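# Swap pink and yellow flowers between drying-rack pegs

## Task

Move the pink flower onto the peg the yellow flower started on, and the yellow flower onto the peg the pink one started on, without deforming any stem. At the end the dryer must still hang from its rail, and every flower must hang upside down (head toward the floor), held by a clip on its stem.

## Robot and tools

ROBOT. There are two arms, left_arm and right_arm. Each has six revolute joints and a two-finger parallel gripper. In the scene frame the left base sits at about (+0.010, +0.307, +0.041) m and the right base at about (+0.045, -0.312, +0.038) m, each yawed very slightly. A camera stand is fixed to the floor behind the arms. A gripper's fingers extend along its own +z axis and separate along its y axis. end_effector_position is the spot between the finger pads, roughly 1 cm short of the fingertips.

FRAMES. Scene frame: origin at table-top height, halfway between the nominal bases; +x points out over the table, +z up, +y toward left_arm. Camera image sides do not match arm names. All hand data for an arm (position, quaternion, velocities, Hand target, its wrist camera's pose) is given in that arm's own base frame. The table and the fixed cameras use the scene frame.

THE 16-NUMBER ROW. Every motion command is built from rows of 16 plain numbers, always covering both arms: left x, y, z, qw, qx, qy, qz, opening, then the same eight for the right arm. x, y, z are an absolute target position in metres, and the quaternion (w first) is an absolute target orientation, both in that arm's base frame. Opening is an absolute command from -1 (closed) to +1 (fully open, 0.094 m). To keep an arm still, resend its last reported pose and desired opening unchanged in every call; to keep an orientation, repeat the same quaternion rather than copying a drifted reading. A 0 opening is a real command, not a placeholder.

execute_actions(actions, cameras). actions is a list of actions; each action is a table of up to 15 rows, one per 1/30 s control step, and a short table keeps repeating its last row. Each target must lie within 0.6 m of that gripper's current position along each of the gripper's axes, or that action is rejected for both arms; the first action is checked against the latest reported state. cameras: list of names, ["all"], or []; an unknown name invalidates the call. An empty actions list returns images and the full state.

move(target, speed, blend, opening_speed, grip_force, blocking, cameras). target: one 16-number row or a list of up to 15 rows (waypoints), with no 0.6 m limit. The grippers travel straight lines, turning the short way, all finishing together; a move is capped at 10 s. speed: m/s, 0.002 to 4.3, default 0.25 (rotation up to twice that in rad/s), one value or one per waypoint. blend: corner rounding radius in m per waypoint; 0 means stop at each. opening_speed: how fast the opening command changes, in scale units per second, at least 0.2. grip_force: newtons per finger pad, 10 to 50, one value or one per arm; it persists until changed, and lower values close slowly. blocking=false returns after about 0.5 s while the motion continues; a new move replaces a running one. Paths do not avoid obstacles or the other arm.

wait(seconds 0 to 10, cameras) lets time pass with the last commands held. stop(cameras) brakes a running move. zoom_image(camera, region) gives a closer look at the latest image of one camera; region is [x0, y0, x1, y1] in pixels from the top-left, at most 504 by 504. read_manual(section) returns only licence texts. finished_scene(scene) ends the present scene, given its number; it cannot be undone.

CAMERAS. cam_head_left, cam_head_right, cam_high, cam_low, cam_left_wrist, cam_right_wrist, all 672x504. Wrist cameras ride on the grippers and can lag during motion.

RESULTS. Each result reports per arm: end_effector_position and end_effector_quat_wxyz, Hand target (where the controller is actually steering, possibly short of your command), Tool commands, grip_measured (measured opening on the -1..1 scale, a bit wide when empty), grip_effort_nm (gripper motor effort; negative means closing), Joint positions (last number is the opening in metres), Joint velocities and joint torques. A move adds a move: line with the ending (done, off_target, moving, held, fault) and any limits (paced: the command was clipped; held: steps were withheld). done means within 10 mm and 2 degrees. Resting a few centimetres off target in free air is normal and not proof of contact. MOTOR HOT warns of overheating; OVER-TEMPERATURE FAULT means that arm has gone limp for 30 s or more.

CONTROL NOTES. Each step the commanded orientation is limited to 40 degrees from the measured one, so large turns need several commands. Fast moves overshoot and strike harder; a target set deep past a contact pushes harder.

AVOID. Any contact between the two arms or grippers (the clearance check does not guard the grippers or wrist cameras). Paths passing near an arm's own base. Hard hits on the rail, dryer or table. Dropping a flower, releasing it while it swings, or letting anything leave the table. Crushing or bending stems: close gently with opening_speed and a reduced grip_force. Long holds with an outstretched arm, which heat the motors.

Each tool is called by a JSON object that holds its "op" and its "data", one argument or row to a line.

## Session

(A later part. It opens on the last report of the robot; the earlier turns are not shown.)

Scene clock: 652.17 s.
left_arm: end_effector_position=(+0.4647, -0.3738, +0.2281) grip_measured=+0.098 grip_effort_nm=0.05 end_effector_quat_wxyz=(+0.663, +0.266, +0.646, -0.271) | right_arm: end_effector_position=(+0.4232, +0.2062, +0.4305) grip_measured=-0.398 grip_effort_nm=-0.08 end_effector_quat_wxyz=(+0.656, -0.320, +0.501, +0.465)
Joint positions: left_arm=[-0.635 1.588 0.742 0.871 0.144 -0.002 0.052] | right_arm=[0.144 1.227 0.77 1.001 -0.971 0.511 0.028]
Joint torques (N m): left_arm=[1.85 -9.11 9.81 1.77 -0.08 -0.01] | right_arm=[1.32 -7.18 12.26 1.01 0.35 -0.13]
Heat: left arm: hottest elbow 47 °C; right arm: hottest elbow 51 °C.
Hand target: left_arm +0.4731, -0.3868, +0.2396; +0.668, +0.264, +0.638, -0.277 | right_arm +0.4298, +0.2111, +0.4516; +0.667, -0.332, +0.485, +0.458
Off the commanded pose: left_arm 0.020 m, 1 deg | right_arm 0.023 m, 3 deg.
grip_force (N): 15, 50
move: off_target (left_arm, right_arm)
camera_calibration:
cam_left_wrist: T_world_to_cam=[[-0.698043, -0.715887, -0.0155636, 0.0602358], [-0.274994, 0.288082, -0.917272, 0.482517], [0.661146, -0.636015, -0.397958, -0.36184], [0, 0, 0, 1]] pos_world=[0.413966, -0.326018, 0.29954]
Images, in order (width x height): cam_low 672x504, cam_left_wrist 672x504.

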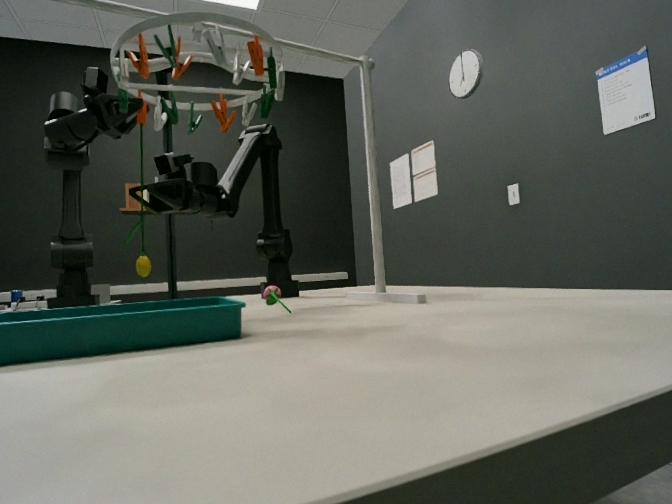

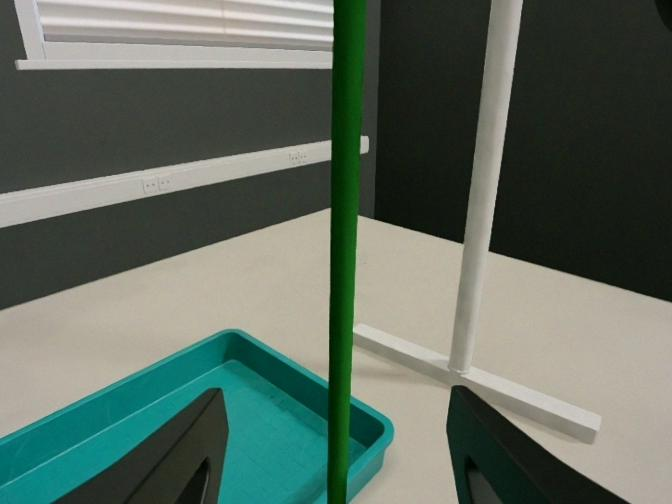

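{"op": "move", "data": {
  "target": [
    [0.4741, -0.3875, 0.2395, 0.6679, 0.2644, 0.6383, -0.2767, -1.0, 0.4310, 0.2117, 0.4520, 0.6671, -0.3325, 0.4847, 0.4577, -0.40],
    [0.4741, -0.3875, 0.2395, 0.6679, 0.2644, 0.6383, -0.2767, -1.0, 0.4310, 0.2117, 0.4520, 0.6671, -0.3325, 0.4847, 0.4577, -0.66]
  ],
  "speed": 0.08,
  "grip_force": [20, 50],
  "cameras": ["cam_low", "cam_left_wrist", "cam_right_wrist"]
}}

{"op": "zoom_image", "data": {
  "camera": "cam_low",
  "region": [100, 60, 200, 260]
}}

{"op": "zoom_image", "data": {
  "camera": "cam_right_wrist",
  "region": [180, 260, 480, 504]
}}

Scene clock: 663.43 s.
left_arm: end_effector_position=(+0.4646, -0.3743, +0.2280) grip_measured=-0.923 grip_effort_nm=-0.51 end_effector_quat_wxyz=(+0.663, +0.266, +0.646, -0.271) | right_arm: end_effector_position=(+0.4238, +0.2061, +0.4313) grip_measured=-0.589 grip_effort_nm=-0.99 end_effector_quat_wxyz=(+0.657, -0.320, +0.501, +0.464)
Joint positions: left_arm=[-0.636 1.589 0.743 0.871 0.144 -0.002 0.004] | right_arm=[0.144 1.227 0.772 1 -0.969 0.51 0.019]
Joint torques (N m): left_arm=[1.9 -9.35 9.78 1.72 -0.06 -0.01] | right_arm=[1.08 -7.53 12.11 1.06 0.29 -0.11]
Heat: left arm: hottest elbow 48 °C; right arm: hottest elbow 52 °C.
Hand target: left_arm +0.4731, -0.3869, +0.2397; +0.668, +0.264, +0.638, -0.277 | right_arm +0.4298, +0.2111, +0.4516; +0.667, -0.332, +0.485, +0.458
Off the commanded pose: left_arm 0.020 m, 1 deg | right_arm 0.023 m, 3 deg.
grip_force (N): 20, 50
move: off_target (left_arm, right_arm); target 2's new opening was sent with right_arm's hand 0.023 m and 3 deg from that target
camera_calibration:
cam_left_wrist: T_world_to_cam=[[-0.698588, -0.715355, -0.0155491, 0.0603441], [-0.274786, 0.288283, -0.91727, 0.48252], [0.660657, -0.636521, -0.397961, -0.362095], [0, 0, 0, 1]] pos_world=[0.413966, -0.326416, 0.29944]
cam_right_wrist: T_world_to_cam=[[0.931628, -0.361745, -0.034793, -0.306376], [-0.0791949, -0.108649, -0.990921, 0.523616], [0.35468, 0.925925, -0.129869, -0.196374], [0, 0, 0, 1]] pos_world=[0.396546, 0.127888, 0.482699]
Images, in order (width x height): cam_low 672x504, cam_left_wrist 672x504, cam_right_wrist 672x504.

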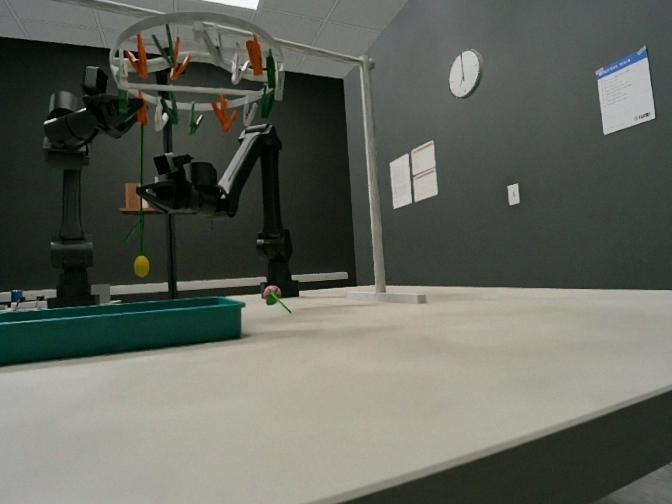

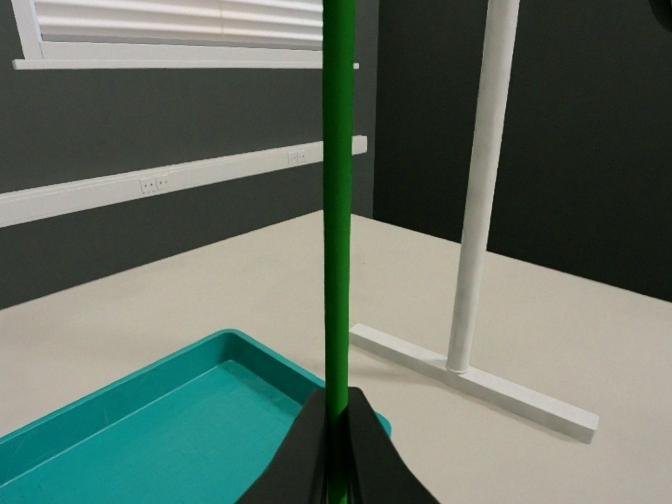

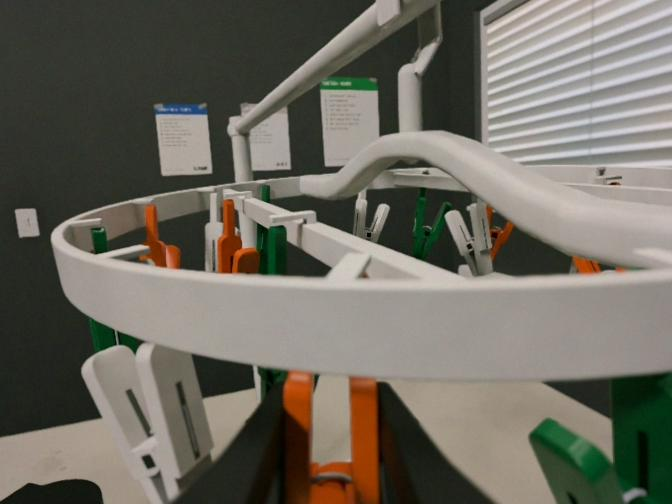

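Scaled by 2.520 from the camera's 672x504 image, which has a finer 960x720 frame.

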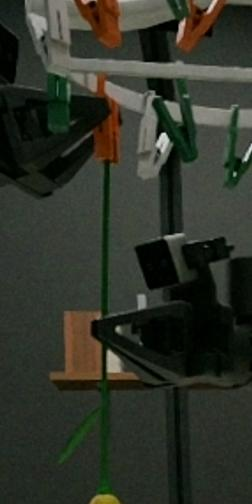

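Scaled by 1.680 from the camera's 672x504 image, which has a finer 960x720 frame.

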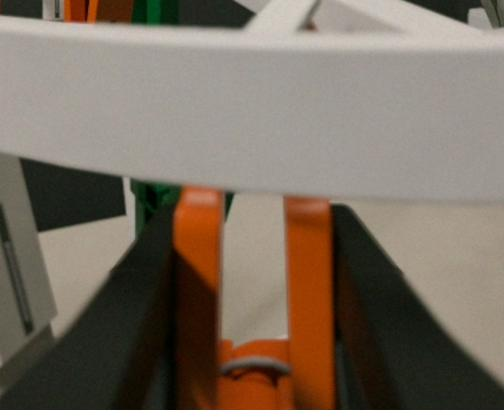

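{"op": "move", "data": {
  "target": [0.4655, -0.3755, 0.2160, 0.6679, 0.2644, 0.6383, -0.2767, -1.0, 0.4310, 0.2117, 0.4520, 0.6671, -0.3325, 0.4847, 0.4577, -0.66],
  "speed": 0.05,
  "cameras": ["cam_low", "cam_left_wrist", "cam_right_wrist"]
}}

{"op": "zoom_image", "data": {
  "camera": "cam_low",
  "region": [100, 60, 200, 260]
}}

Scene clock: 669.30 s.
left_arm: end_effector_position=(+0.4641, -0.3750, +0.2191) grip_measured=-0.923 grip_effort_nm=-0.51 end_effector_quat_wxyz=(+0.666, +0.266, +0.640, -0.274) | right_arm: end_effector_position=(+0.4238, +0.2061, +0.4313) grip_measured=-0.591 grip_effort_nm=-1.03 end_effector_quat_wxyz=(+0.657, -0.320, +0.501, +0.464)
Joint positions: left_arm=[-0.636 1.619 0.734 0.923 0.148 -0.002 0.004] | right_arm=[0.144 1.227 0.772 1 -0.969 0.51 0.019]
Joint torques (N m): left_arm=[2.61 -9.35 6.35 3.02 0.13 -0.01] | right_arm=[1.32 -7.41 12.1 1.05 0.3 -0.11]
Heat: left arm: hottest elbow 48 °C; right arm: hottest elbow 52 °C.
Hand target: left_arm +0.4654, -0.3755, +0.2160; +0.668, +0.264, +0.638, -0.277 | right_arm +0.4298, +0.2111, +0.4516; +0.667, -0.332, +0.485, +0.458
Off the commanded pose: left_arm 0.003 m, 0 deg | right_arm 0.023 m, 3 deg.
grip_force (N): 20, 50
move: off_target (right_arm)
camera_calibration:
cam_left_wrist: T_world_to_cam=[[-0.701976, -0.711985, -0.0174923, 0.0625674], [-0.263719, 0.28267, -0.922253, 0.468307], [0.661575, -0.642786, -0.386192, -0.371005], [0, 0, 0, 1]] pos_world=[0.41287, -0.326307, 0.289713]
cam_right_wrist: T_world_to_cam=[[0.931628, -0.361745, -0.034793, -0.306376], [-0.0791949, -0.108649, -0.990921, 0.523616], [0.35468, 0.925925, -0.129869, -0.196374], [0, 0, 0, 1]] pos_world=[0.396546, 0.127888, 0.482699]
Images, in order (width x height): cam_low 672x504, cam_left_wrist 672x504, cam_right_wrist 672x504.

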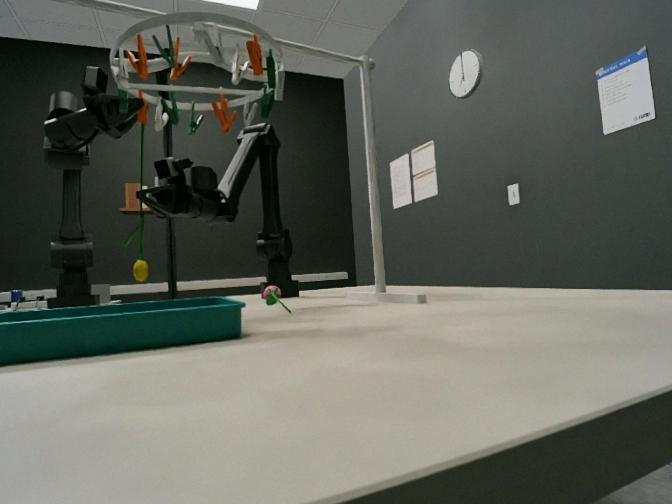

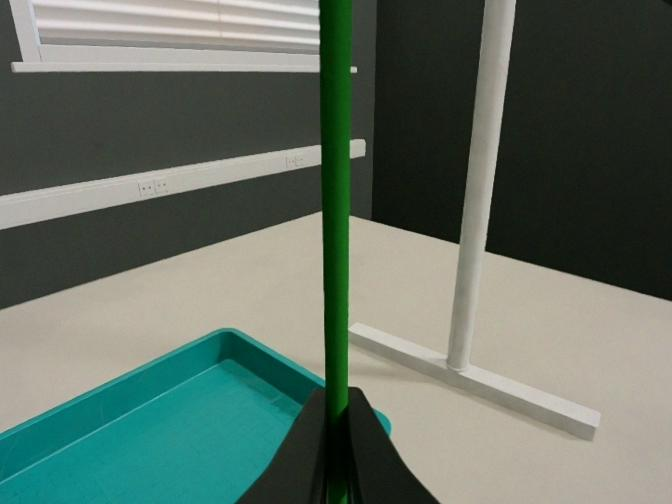

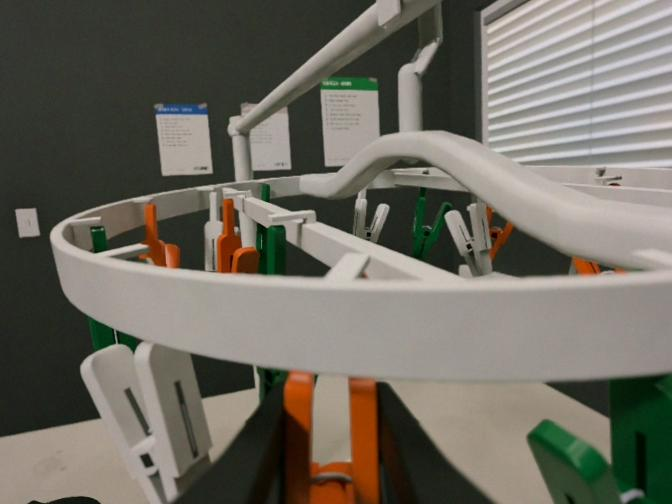

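Scaled by 2.520 from the camera's 672x504 image, which has a finer 960x720 frame.

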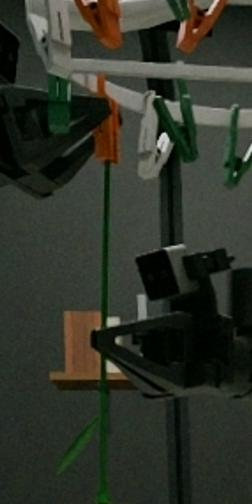

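{"op": "move", "data": {
  "target": [
    [0.4655, -0.3755, 0.1930, 0.6679, 0.2644, 0.6383, -0.2767, -1.0, 0.4310, 0.2117, 0.4520, 0.6671, -0.3325, 0.4847, 0.4577, -0.66],
    [0.3920, -0.3050, 0.1980, 0.6679, 0.2644, 0.6383, -0.2767, -1.0, 0.4310, 0.2117, 0.4520, 0.6671, -0.3325, 0.4847, 0.4577, -0.66]
  ],
  "speed": 0.1,
  "blend": [0.004, 0.0],
  "cameras": ["cam_low", "cam_right_wrist"]
}}

{"op": "zoom_image", "data": {
  "camera": "cam_low",
  "region": [100, 60, 220, 300]
}}

Scene clock: 688.63 s.
left_arm: end_effector_position=(+0.3904, -0.3096, +0.1852) grip_measured=-0.923 grip_effort_nm=-0.51 end_effector_quat_wxyz=(+0.656, +0.272, +0.649, -0.274) | right_arm: end_effector_position=(+0.4238, +0.2061, +0.4313) grip_measured=-0.591 grip_effort_nm=-1.03 end_effector_quat_wxyz=(+0.657, -0.320, +0.501, +0.464)
Joint positions: left_arm=[-0.604 1.494 0.449 1.055 0.189 -0.002 0.004] | right_arm=[0.144 1.227 0.772 1 -0.969 0.51 0.019]
Joint torques (N m): left_arm=[3.25 -8.88 5.19 2.92 0.12 -0.03] | right_arm=[1.38 -7.36 12.11 1.05 0.27 -0.11]
Heat: left arm: hottest elbow 47 °C; right arm: hottest elbow 52 °C.
Hand target: left_arm +0.3920, -0.3050, +0.1978; +0.668, +0.264, +0.638, -0.277 | right_arm +0.4298, +0.2111, +0.4516; +0.667, -0.332, +0.485, +0.458
Off the commanded pose: left_arm 0.014 m, 2 deg | right_arm 0.023 m, 3 deg.
grip_force (N): 20, 50
move: off_target (left_arm, right_arm)
camera_calibration:
cam_right_wrist: T_world_to_cam=[[0.931628, -0.361745, -0.034793, -0.306376], [-0.0791949, -0.108649, -0.990921, 0.523616], [0.35468, 0.925925, -0.129869, -0.196374], [0, 0, 0, 1]] pos_world=[0.396546, 0.127888, 0.482699]
Images, in order (width x height): cam_low 672x504, cam_right_wrist 672x504.

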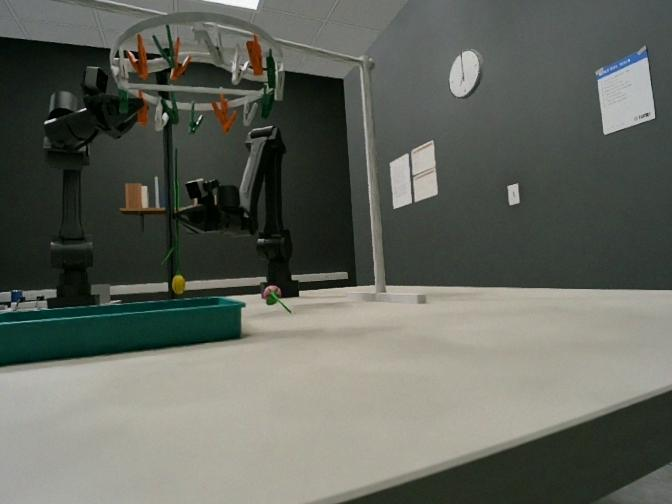

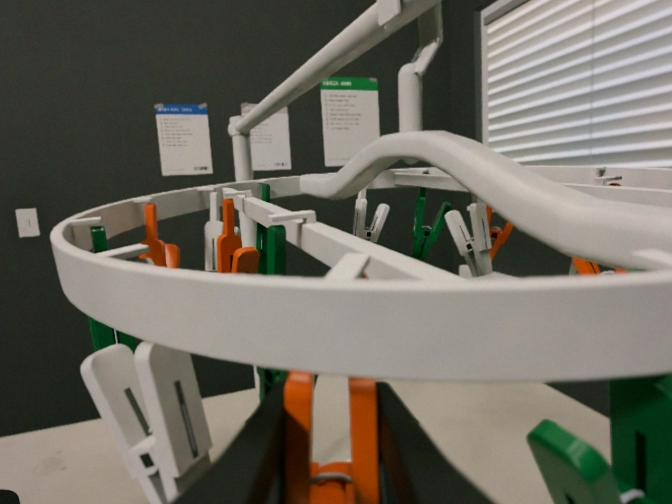

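Scaled by 2.100 from the camera's 672x504 image, which has a finer 960x720 frame.

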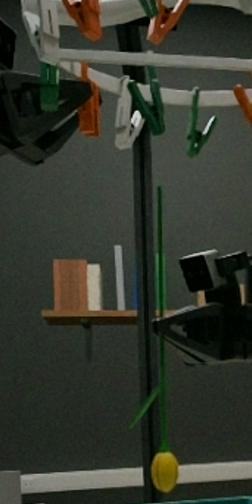

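{"op": "move", "data": {
  "target": [
    [0.3920, -0.3050, 0.1980, 0.6679, 0.2644, 0.6383, -0.2767, -1.0, 0.4310, 0.2117, 0.4520, 0.6671, -0.3325, 0.4847, 0.4577, -0.22],
    [0.3600, -0.1000, 0.1950, 0.6261, 0.3455, 0.5983, -0.3615, -1.0, 0.3996, 0.1327, 0.4400, 0.6671, -0.3325, 0.4847, 0.4577, -0.22],
    [0.3600, -0.1000, 0.1950, 0.6261, 0.3455, 0.5983, -0.3615, -1.0, 0.2900, 0.2200, 0.4300, 0.7912, -0.1500, 0.5540, 0.2200, 0.0],
    [0.3600, -0.1000, 0.1950, 0.6261, 0.3455, 0.5983, -0.3615, -1.0, 0.3050, 0.4000, 0.4400, 0.7537, 0.0374, 0.6560, 0.0127, 0.0]
  ],
  "speed": [0.1, 0.22, 0.3, 0.3],
  "opening_speed": 0.4,
  "blend": [0.0, 0.015, 0.03, 0.0],
  "cameras": ["cam_low", "cam_right_wrist", "cam_head_left"]
}}

{"op": "zoom_image", "data": {
  "camera": "cam_low",
  "region": [100, 0, 300, 200]
}}

{"op": "zoom_image", "data": {
  "camera": "cam_right_wrist",
  "region": [180, 200, 480, 454]
}}

Scene clock: 708.30 s.
left_arm: end_effector_position=(+0.3527, -0.1043, +0.1906) grip_measured=-0.923 grip_effort_nm=-0.51 end_effector_quat_wxyz=(+0.620, +0.345, +0.602, -0.366) | right_arm: end_effector_position=(+0.3032, +0.3896, +0.4189) grip_measured=-0.001 grip_effort_nm=0.08 end_effector_quat_wxyz=(+0.749, +0.025, +0.663, +0.002)
Joint positions: left_arm=[0.175 1.39 0.299 1.198 1.227 -0.115 0.004] | right_arm=[1.253 1.325 0.933 0.803 1.264 -0.354 0.047]
Joint torques (N m): left_arm=[3.19 -4.37 5.9 2.39 0.07 -0.07] | right_arm=[0.91 -9.23 12.44 1.88 -0.2 -0.14]
Heat: left arm: hottest elbow 45 °C; right arm: hottest elbow 52 °C.
Hand target: left_arm +0.3599, -0.0999, +0.1950; +0.626, +0.346, +0.599, -0.361 | right_arm +0.3043, +0.3990, +0.4394; +0.753, +0.037, +0.657, +0.013
Off the commanded pose: left_arm 0.010 m, 1 deg | right_arm 0.024 m, 2 deg.
grip_force (N): 20, 50
move: off_target (right_arm); blend cut to 0 m at target 3
camera_calibration:
cam_right_wrist: T_world_to_cam=[[-0.0254301, -0.999233, -0.0297651, 0.40848], [-0.301547, 0.0360553, -0.952769, 0.516865], [0.953112, -0.0152535, -0.302233, -0.0675866], [0, 0, 0, 1]] pos_world=[0.230664, 0.3885, 0.484185]
Images, in order (width x height): cam_head_left 672x504, cam_low 672x504, cam_right_wrist 672x504.

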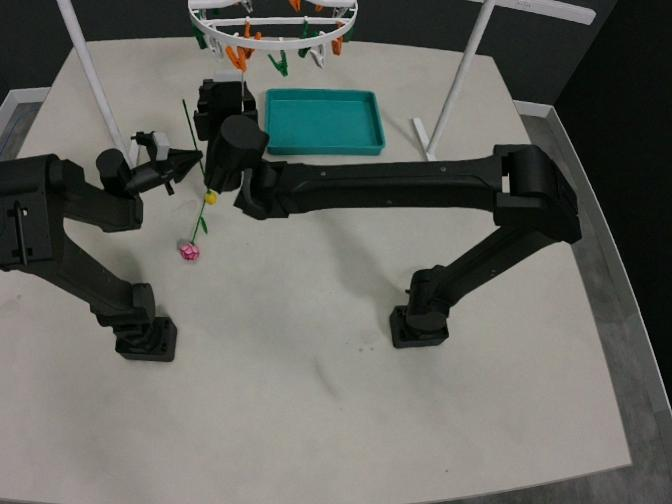

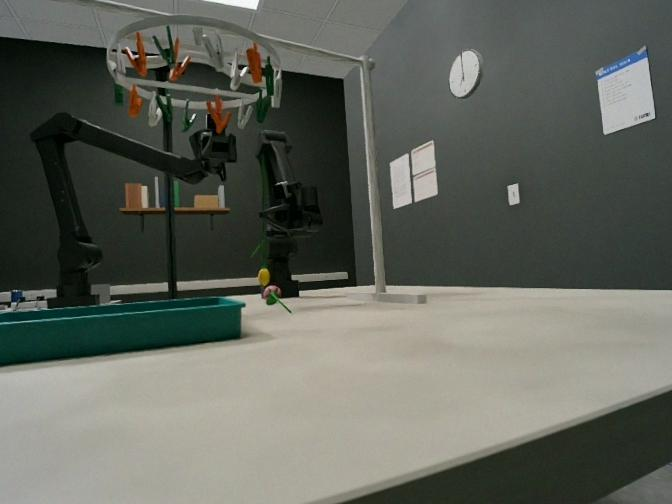

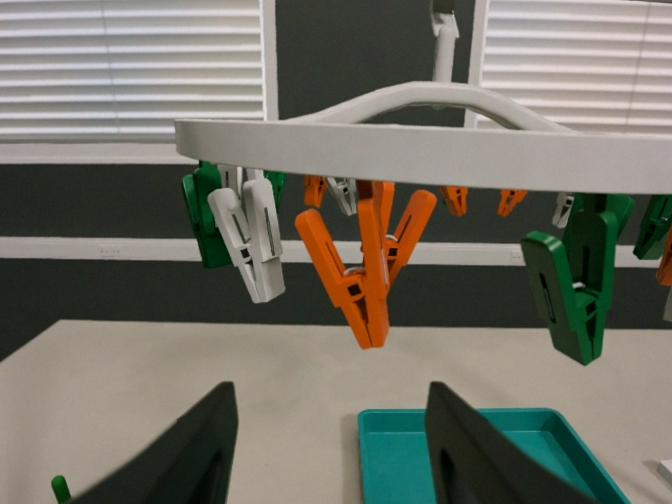

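Scaled by 2.520 from the camera's 672x504 image, which has a finer 960x720 frame.

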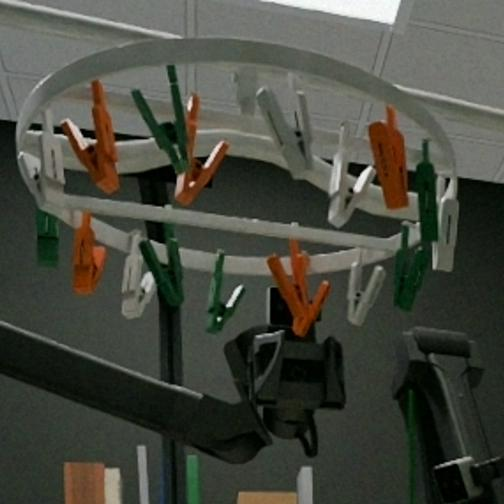

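Scaled by 1.680 from the camera's 672x504 image, which has a finer 960x720 frame.

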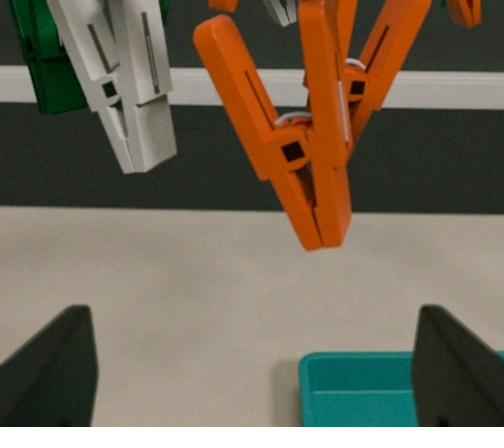

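{"op": "move", "data": {
  "target": [0.4192, -0.2145, 0.2120, 0.6261, 0.3455, 0.5983, -0.3615, -1.0, 0.3050, 0.4000, 0.4400, 0.7537, 0.0374, 0.6560, 0.0127, 0.0],
  "speed": 0.15,
  "cameras": ["cam_low", "cam_right_wrist", "cam_left_wrist"]
}}

{"op": "zoom_image", "data": {
  "camera": "cam_low",
  "region": [160, 80, 300, 220]
}}

{"op": "zoom_image", "data": {
  "camera": "cam_right_wrist",
  "region": [230, 200, 480, 454]
}}

Scene clock: 728.93 s.
left_arm: end_effector_position=(+0.4063, -0.2086, +0.2034) grip_measured=-0.923 grip_effort_nm=-0.51 end_effector_quat_wxyz=(+0.619, +0.338, +0.607, -0.365) | right_arm: end_effector_position=(+0.3032, +0.3894, +0.4194) grip_measured=-0.001 grip_effort_nm=0.08 end_effector_quat_wxyz=(+0.749, +0.025, +0.662, +0.002)
Joint positions: left_arm=[-0.18 1.447 0.45 1.049 0.861 -0.064 0.004] | right_arm=[1.253 1.325 0.933 0.807 1.264 -0.358 0.047]
Joint torques (N m): left_arm=[1.96 -6.07 8.23 1.5 -0.09 0.18] | right_arm=[0.97 -9.47 12.48 1.91 -0.19 -0.13]
Heat: left arm: hottest elbow 45 °C; right arm: hottest elbow 51 °C.
Hand target: left_arm +0.4186, -0.2141, +0.2122; +0.626, +0.345, +0.598, -0.361 | right_arm +0.3043, +0.3990, +0.4394; +0.753, +0.037, +0.656, +0.013
Off the commanded pose: left_arm 0.017 m, 2 deg | right_arm 0.023 m, 2 deg.
grip_force (N): 20, 50
move: off_target (left_arm, right_arm)
camera_calibration:
cam_left_wrist: T_world_to_cam=[[-0.860663, -0.509061, 0.0108261, 0.24124], [-0.207152, 0.330648, -0.920739, 0.378228], [0.465132, -0.794688, -0.39003, -0.183037], [0, 0, 0, 1]] pos_world=[0.371113, -0.147712, 0.274247]
cam_right_wrist: T_world_to_cam=[[-0.0258698, -0.999216, -0.0299603, 0.408479], [-0.300436, 0.0363561, -0.953109, 0.517015], [0.953451, -0.0156556, -0.301141, -0.0678239], [0, 0, 0, 1]] pos_world=[0.230564, 0.3883, 0.484585]
Images, in order (width x height): cam_low 672x504, cam_left_wrist 672x504, cam_right_wrist 672x504.

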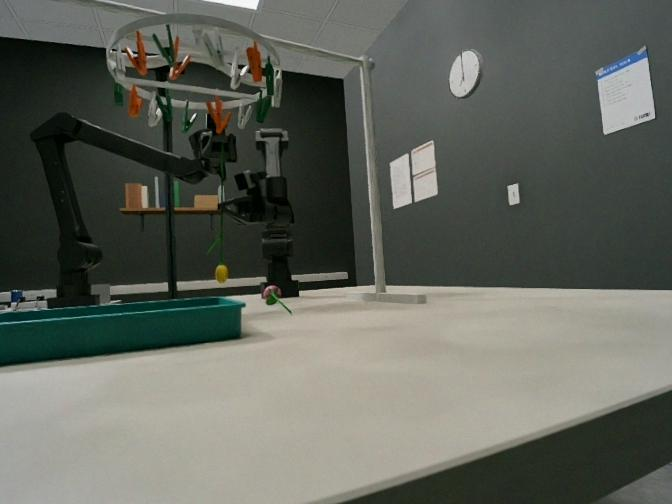

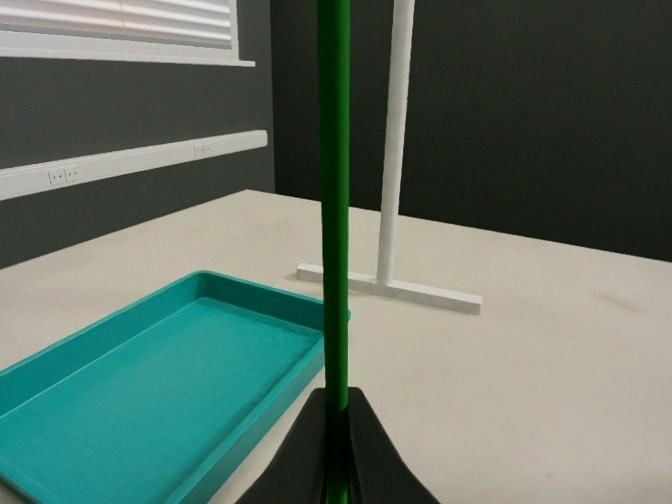

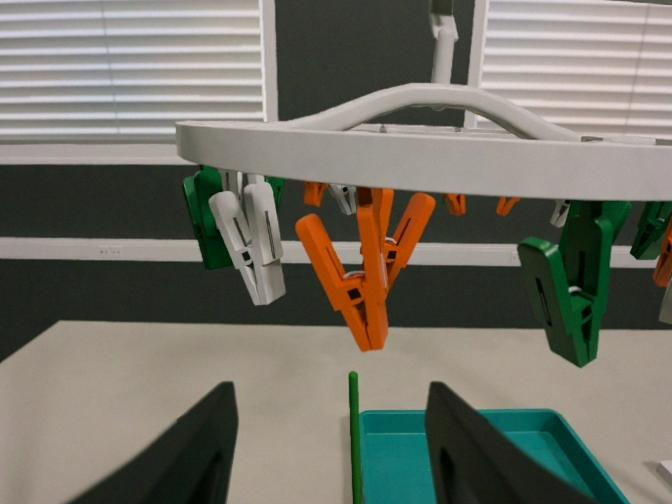

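Scaled by 3.600 from the camera's 672x504 image, which has a finer 960x720 frame.

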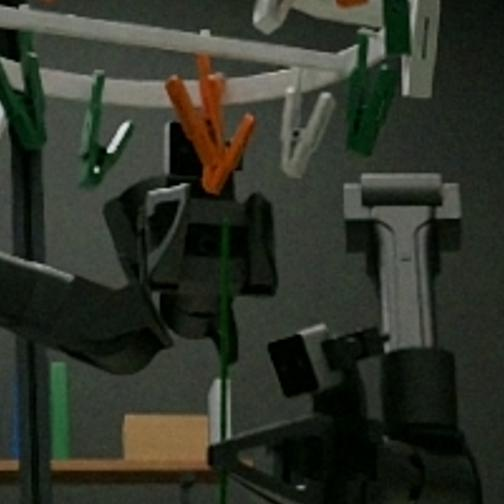

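Scaled by 1.984 from the camera's 672x504 image, which has a finer 960x720 frame.

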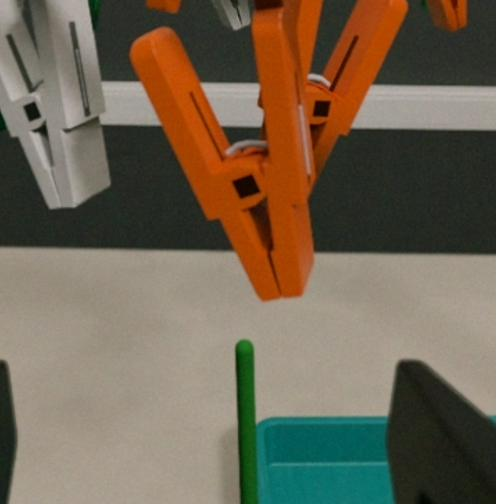

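{"op": "move", "data": {
  "target": [0.4192, -0.2145, 0.2120, 0.6261, 0.3455, 0.5983, -0.3615, -1.0, 0.3540, 0.3850, 0.4360, 0.8424, 0.0390, 0.5373, 0.0070, 0.15],
  "speed": 0.15,
  "cameras": ["cam_right_wrist", "cam_high"]
}}

{"op": "zoom_image", "data": {
  "camera": "cam_right_wrist",
  "region": [180, 250, 480, 504]
}}

{"op": "zoom_image", "data": {
  "camera": "cam_high",
  "region": [240, 80, 500, 320]
}}

Scene clock: 740.67 s.
left_arm: end_effector_position=(+0.4064, -0.2086, +0.2034) grip_measured=-0.923 grip_effort_nm=-0.51 end_effector_quat_wxyz=(+0.619, +0.338, +0.607, -0.365) | right_arm: end_effector_position=(+0.3489, +0.3830, +0.4330) grip_measured=+0.149 grip_effort_nm=0.08 end_effector_quat_wxyz=(+0.840, +0.036, +0.541, +0.013)
Joint positions: left_arm=[-0.18 1.447 0.45 1.049 0.86 -0.063 0.004] | right_arm=[1.118 1.507 0.933 1.432 0.994 -0.688 0.054]
Joint torques (N m): left_arm=[1.96 -6.07 8.23 1.48 -0.09 0.17] | right_arm=[-0.09 -11.52 8.9 1.47 -0.49 -0.12]
Heat: left arm: hottest elbow 46 °C; right arm: hottest elbow 51 °C.
Hand target: left_arm +0.4186, -0.2141, +0.2122; +0.626, +0.345, +0.598, -0.361 | right_arm +0.3539, +0.3849, +0.4358; +0.842, +0.039, +0.538, +0.007
Off the commanded pose: left_arm 0.017 m, 2 deg | right_arm 0.006 m, 1 deg.
grip_force (N): 20, 50
move: off_target (left_arm)
camera_calibration:
cam_right_wrist: T_world_to_cam=[[-0.0149545, -0.997829, -0.0641415, 0.414118], [-0.00129621, 0.064168, -0.997938, 0.44828], [0.999887, -0.0148406, -0.002253, -0.253363], [0, 0, 0, 1]] pos_world=[0.260109, 0.380693, 0.473347]
Images, in order (width x height): cam_high 672x504, cam_right_wrist 672x504.

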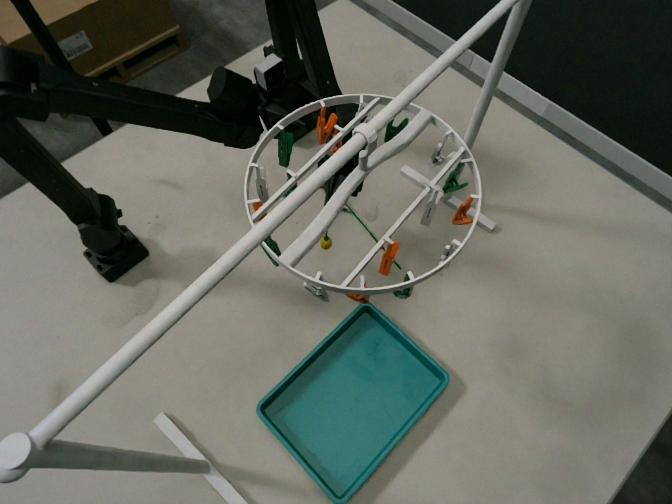

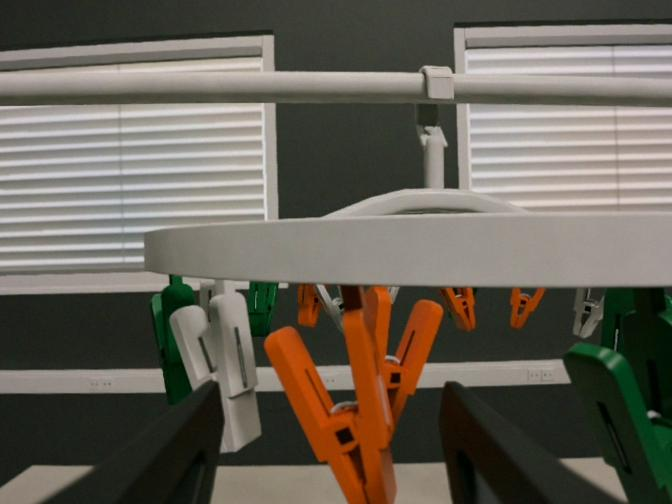

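Scaled by 1.680 from the camera's 672x504 image, which has a finer 960x720 frame.

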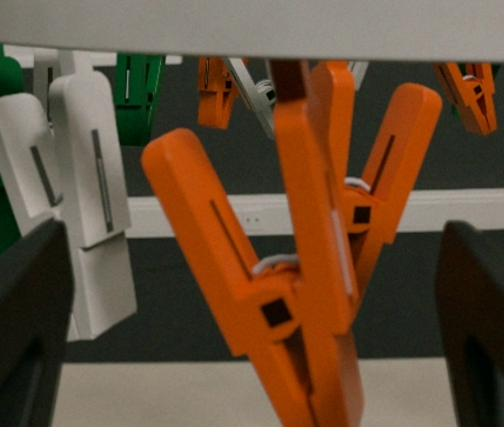

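Scaled by 1.938 from the camera's 672x504 image, which has a finer 960x720 frame.

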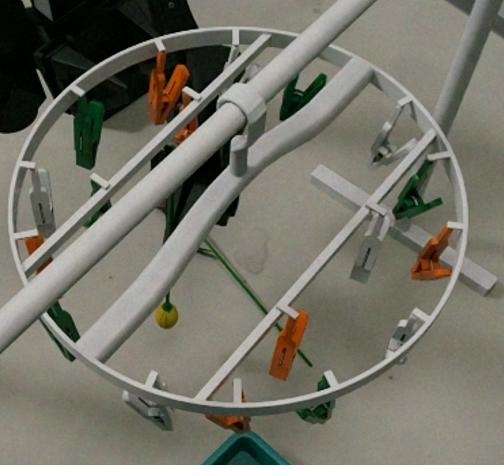

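{"op": "move", "data": {
  "target": [0.4062, -0.2150, 0.2130, 0.6261, 0.3455, 0.5983, -0.3615, -1.0, 0.3800, 0.3840, 0.4620, 0.8415, 0.0175, 0.5384, 0.0407, 0.15],
  "speed": 0.08,
  "cameras": ["cam_right_wrist", "cam_low", "cam_high"]
}}

{"op": "zoom_image", "data": {
  "camera": "cam_right_wrist",
  "region": [180, 250, 480, 504]
}}

{"op": "zoom_image", "data": {
  "camera": "cam_high",
  "region": [270, 80, 410, 260]
}}

{"op": "zoom_image", "data": {
  "camera": "cam_low",
  "region": [160, 80, 300, 220]
}}

Scene clock: 788.90 s.
left_arm: end_effector_position=(+0.4062, -0.2105, +0.2039) grip_measured=-0.923 grip_effort_nm=-0.51 end_effector_quat_wxyz=(+0.620, +0.338, +0.607, -0.364) | right_arm: end_effector_position=(+0.3746, +0.3835, +0.4398) grip_measured=+0.149 grip_effort_nm=0.08 end_effector_quat_wxyz=(+0.836, -0.003, +0.548, +0.027)
Joint positions: left_arm=[-0.187 1.446 0.45 1.049 0.851 -0.063 0.004] | right_arm=[1.054 1.458 0.933 1.217 0.893 -0.547 0.054]
Joint torques (N m): left_arm=[1.79 -8.35 6.04 1.44 -0.09 0.18] | right_arm=[-0.15 -12.75 11.06 0.91 -0.4 0.18]
Heat: left arm: hottest elbow 49 °C; right arm: hottest elbow 47 °C.
Hand target: left_arm +0.4062, -0.2149, +0.2130; +0.626, +0.345, +0.598, -0.362 | right_arm +0.3791, +0.3832, +0.4616; +0.842, +0.017, +0.538, +0.041
Off the commanded pose: left_arm 0.010 m, 1 deg | right_arm 0.023 m, 3 deg.
grip_force (N): 20, 50
move: off_target (right_arm)
camera_calibration:
cam_right_wrist: T_world_to_cam=[[0.0501781, -0.998646, -0.0137516, 0.369174], [-0.0169888, 0.0129135, -0.999772, 0.481385], [0.998596, 0.0504003, -0.0163178, -0.297454], [0, 0, 0, 1]] pos_world=[0.28669, 0.37745, 0.481498]
Images, in order (width x height): cam_high 672x504, cam_low 672x504, cam_right_wrist 672x504.

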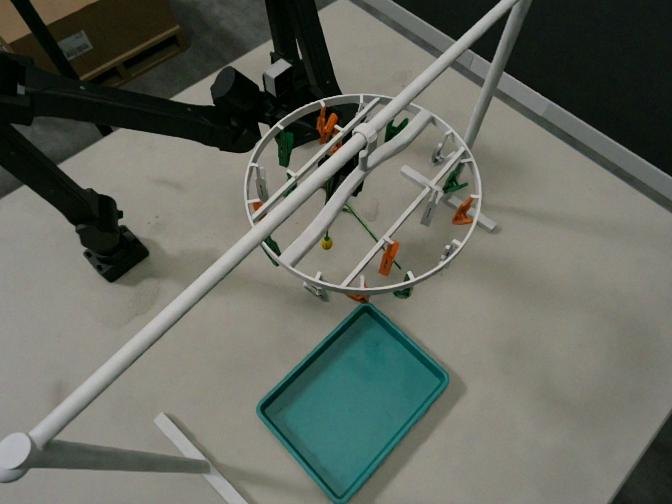

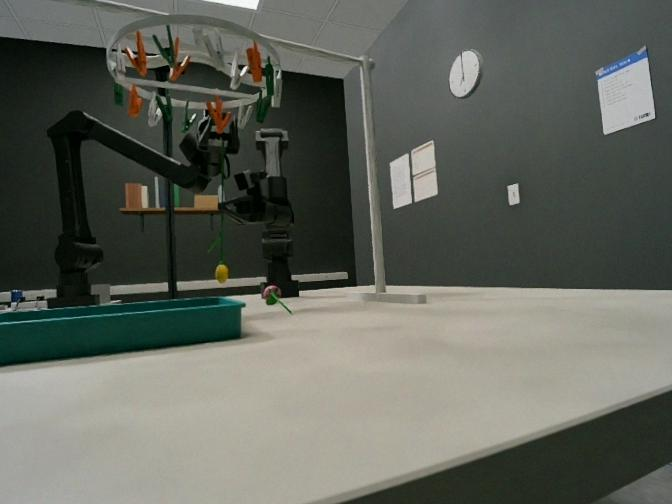

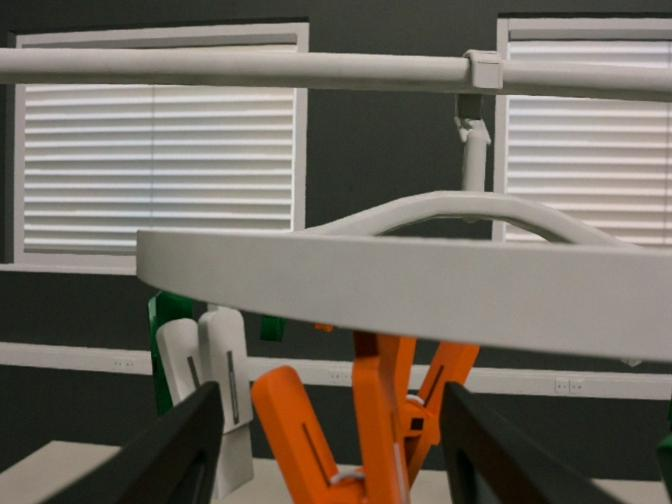

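Scaled by 1.680 from the camera's 672x504 image, which has a finer 960x720 frame.

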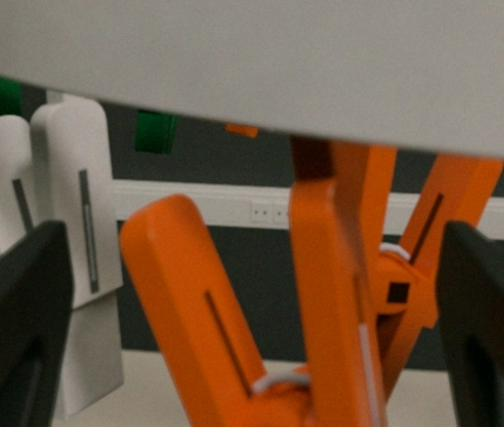

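Scaled by 2.800 from the camera's 672x504 image, which has a finer 960x720 frame.

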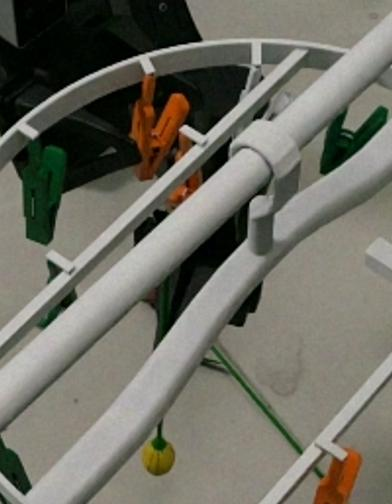

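Scaled by 3.600 from the camera's 672x504 image, which has a finer 960x720 frame.

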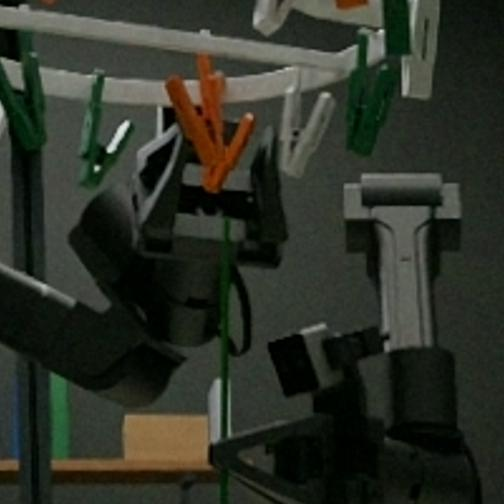

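{"op": "move", "data": {
  "target": [0.3930, -0.2135, 0.2130, 0.6261, 0.3455, 0.5983, -0.3615, -1.0, 0.3760, 0.3830, 0.4700, 0.8415, 0.0175, 0.5384, 0.0407, 0.15],
  "speed": 0.08,
  "cameras": ["cam_right_wrist", "cam_low", "cam_high"]
}}

{"op": "zoom_image", "data": {
  "camera": "cam_high",
  "region": [290, 90, 370, 260]
}}

{"op": "zoom_image", "data": {
  "camera": "cam_low",
  "region": [180, 90, 270, 210]
}}

Scene clock: 803.53 s.
left_arm: end_effector_position=(+0.3961, -0.2099, +0.2081) grip_measured=-0.923 grip_effort_nm=-0.51 end_effector_quat_wxyz=(+0.623, +0.339, +0.604, -0.363) | right_arm: end_effector_position=(+0.3733, +0.3809, +0.4448) grip_measured=+0.149 grip_effort_nm=0.08 end_effector_quat_wxyz=(+0.836, -0.003, +0.548, +0.027)
Joint positions: left_arm=[-0.191 1.412 0.425 1.049 0.848 -0.062 0.004] | right_arm=[1.054 1.443 0.933 1.201 0.894 -0.546 0.054]
Joint torques (N m): left_arm=[1.79 -7.94 5.41 1.47 -0.1 0.17] | right_arm=[0.5 -12.86 11.45 0.96 -0.25 0.13]
Heat: left arm: hottest elbow 47 °C; right arm: hottest elbow 47 °C.
Hand target: left_arm +0.3930, -0.2134, +0.2129; +0.626, +0.345, +0.598, -0.362 | right_arm +0.3750, +0.3819, +0.4696; +0.842, +0.017, +0.538, +0.041
Off the commanded pose: left_arm 0.007 m, 1 deg | right_arm 0.025 m, 3 deg.
grip_force (N): 20, 50
move: off_target (right_arm)
camera_calibration:
cam_right_wrist: T_world_to_cam=[[0.0496583, -0.998669, -0.0139043, 0.367044], [-0.0182862, 0.01301, -0.999748, 0.486815], [0.998599, 0.0499001, -0.0176158, -0.295128], [0, 0, 0, 1]] pos_world=[0.28539, 0.374949, 0.486597]
Images, in order (width x height): cam_high 672x504, cam_low 672x504, cam_right_wrist 672x504.

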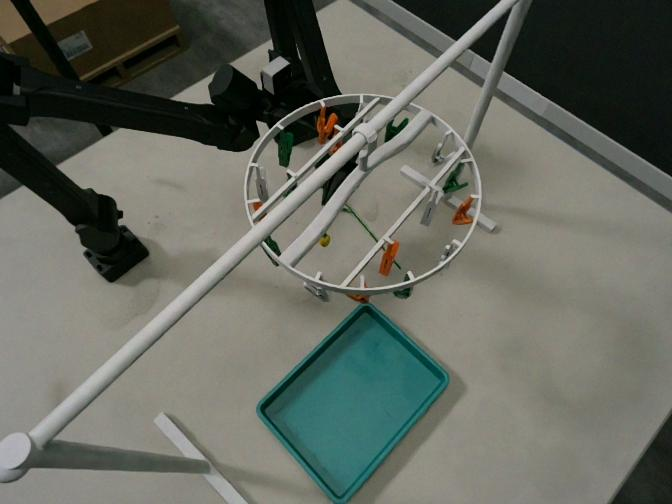

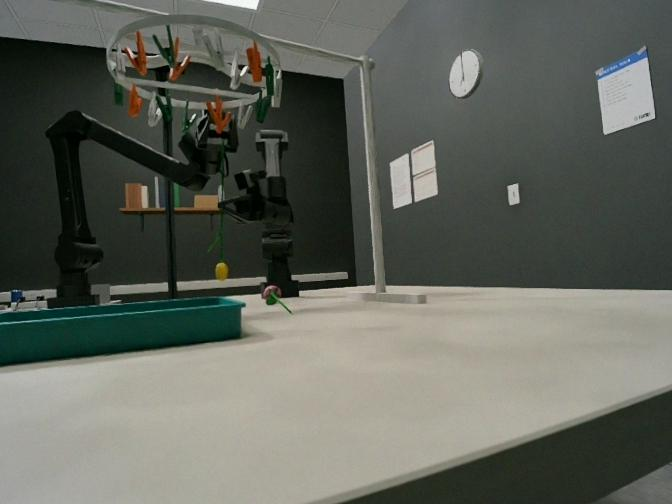

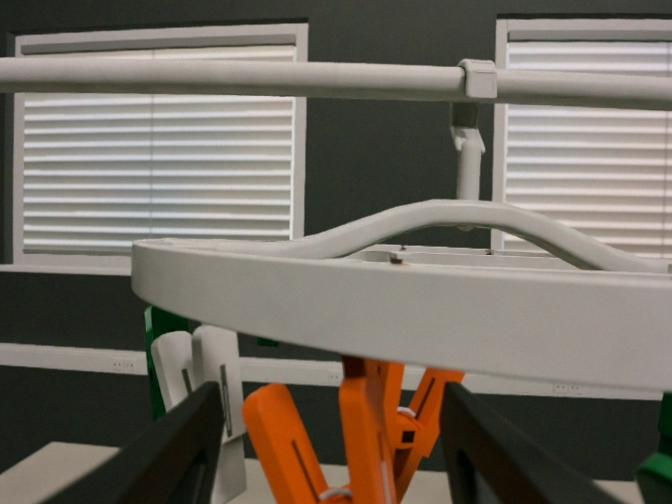

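Scaled by 2.965 from the camera's 672x504 image, which has a finer 960x720 frame.

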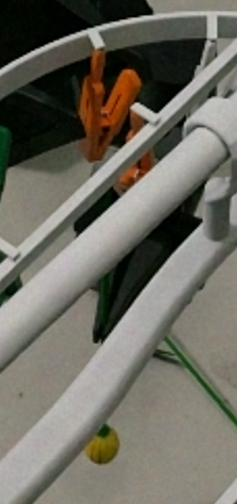

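Scaled by 4.200 from the camera's 672x504 image, which has a finer 960x720 frame.

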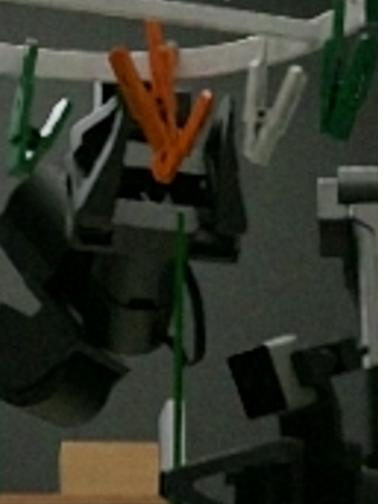

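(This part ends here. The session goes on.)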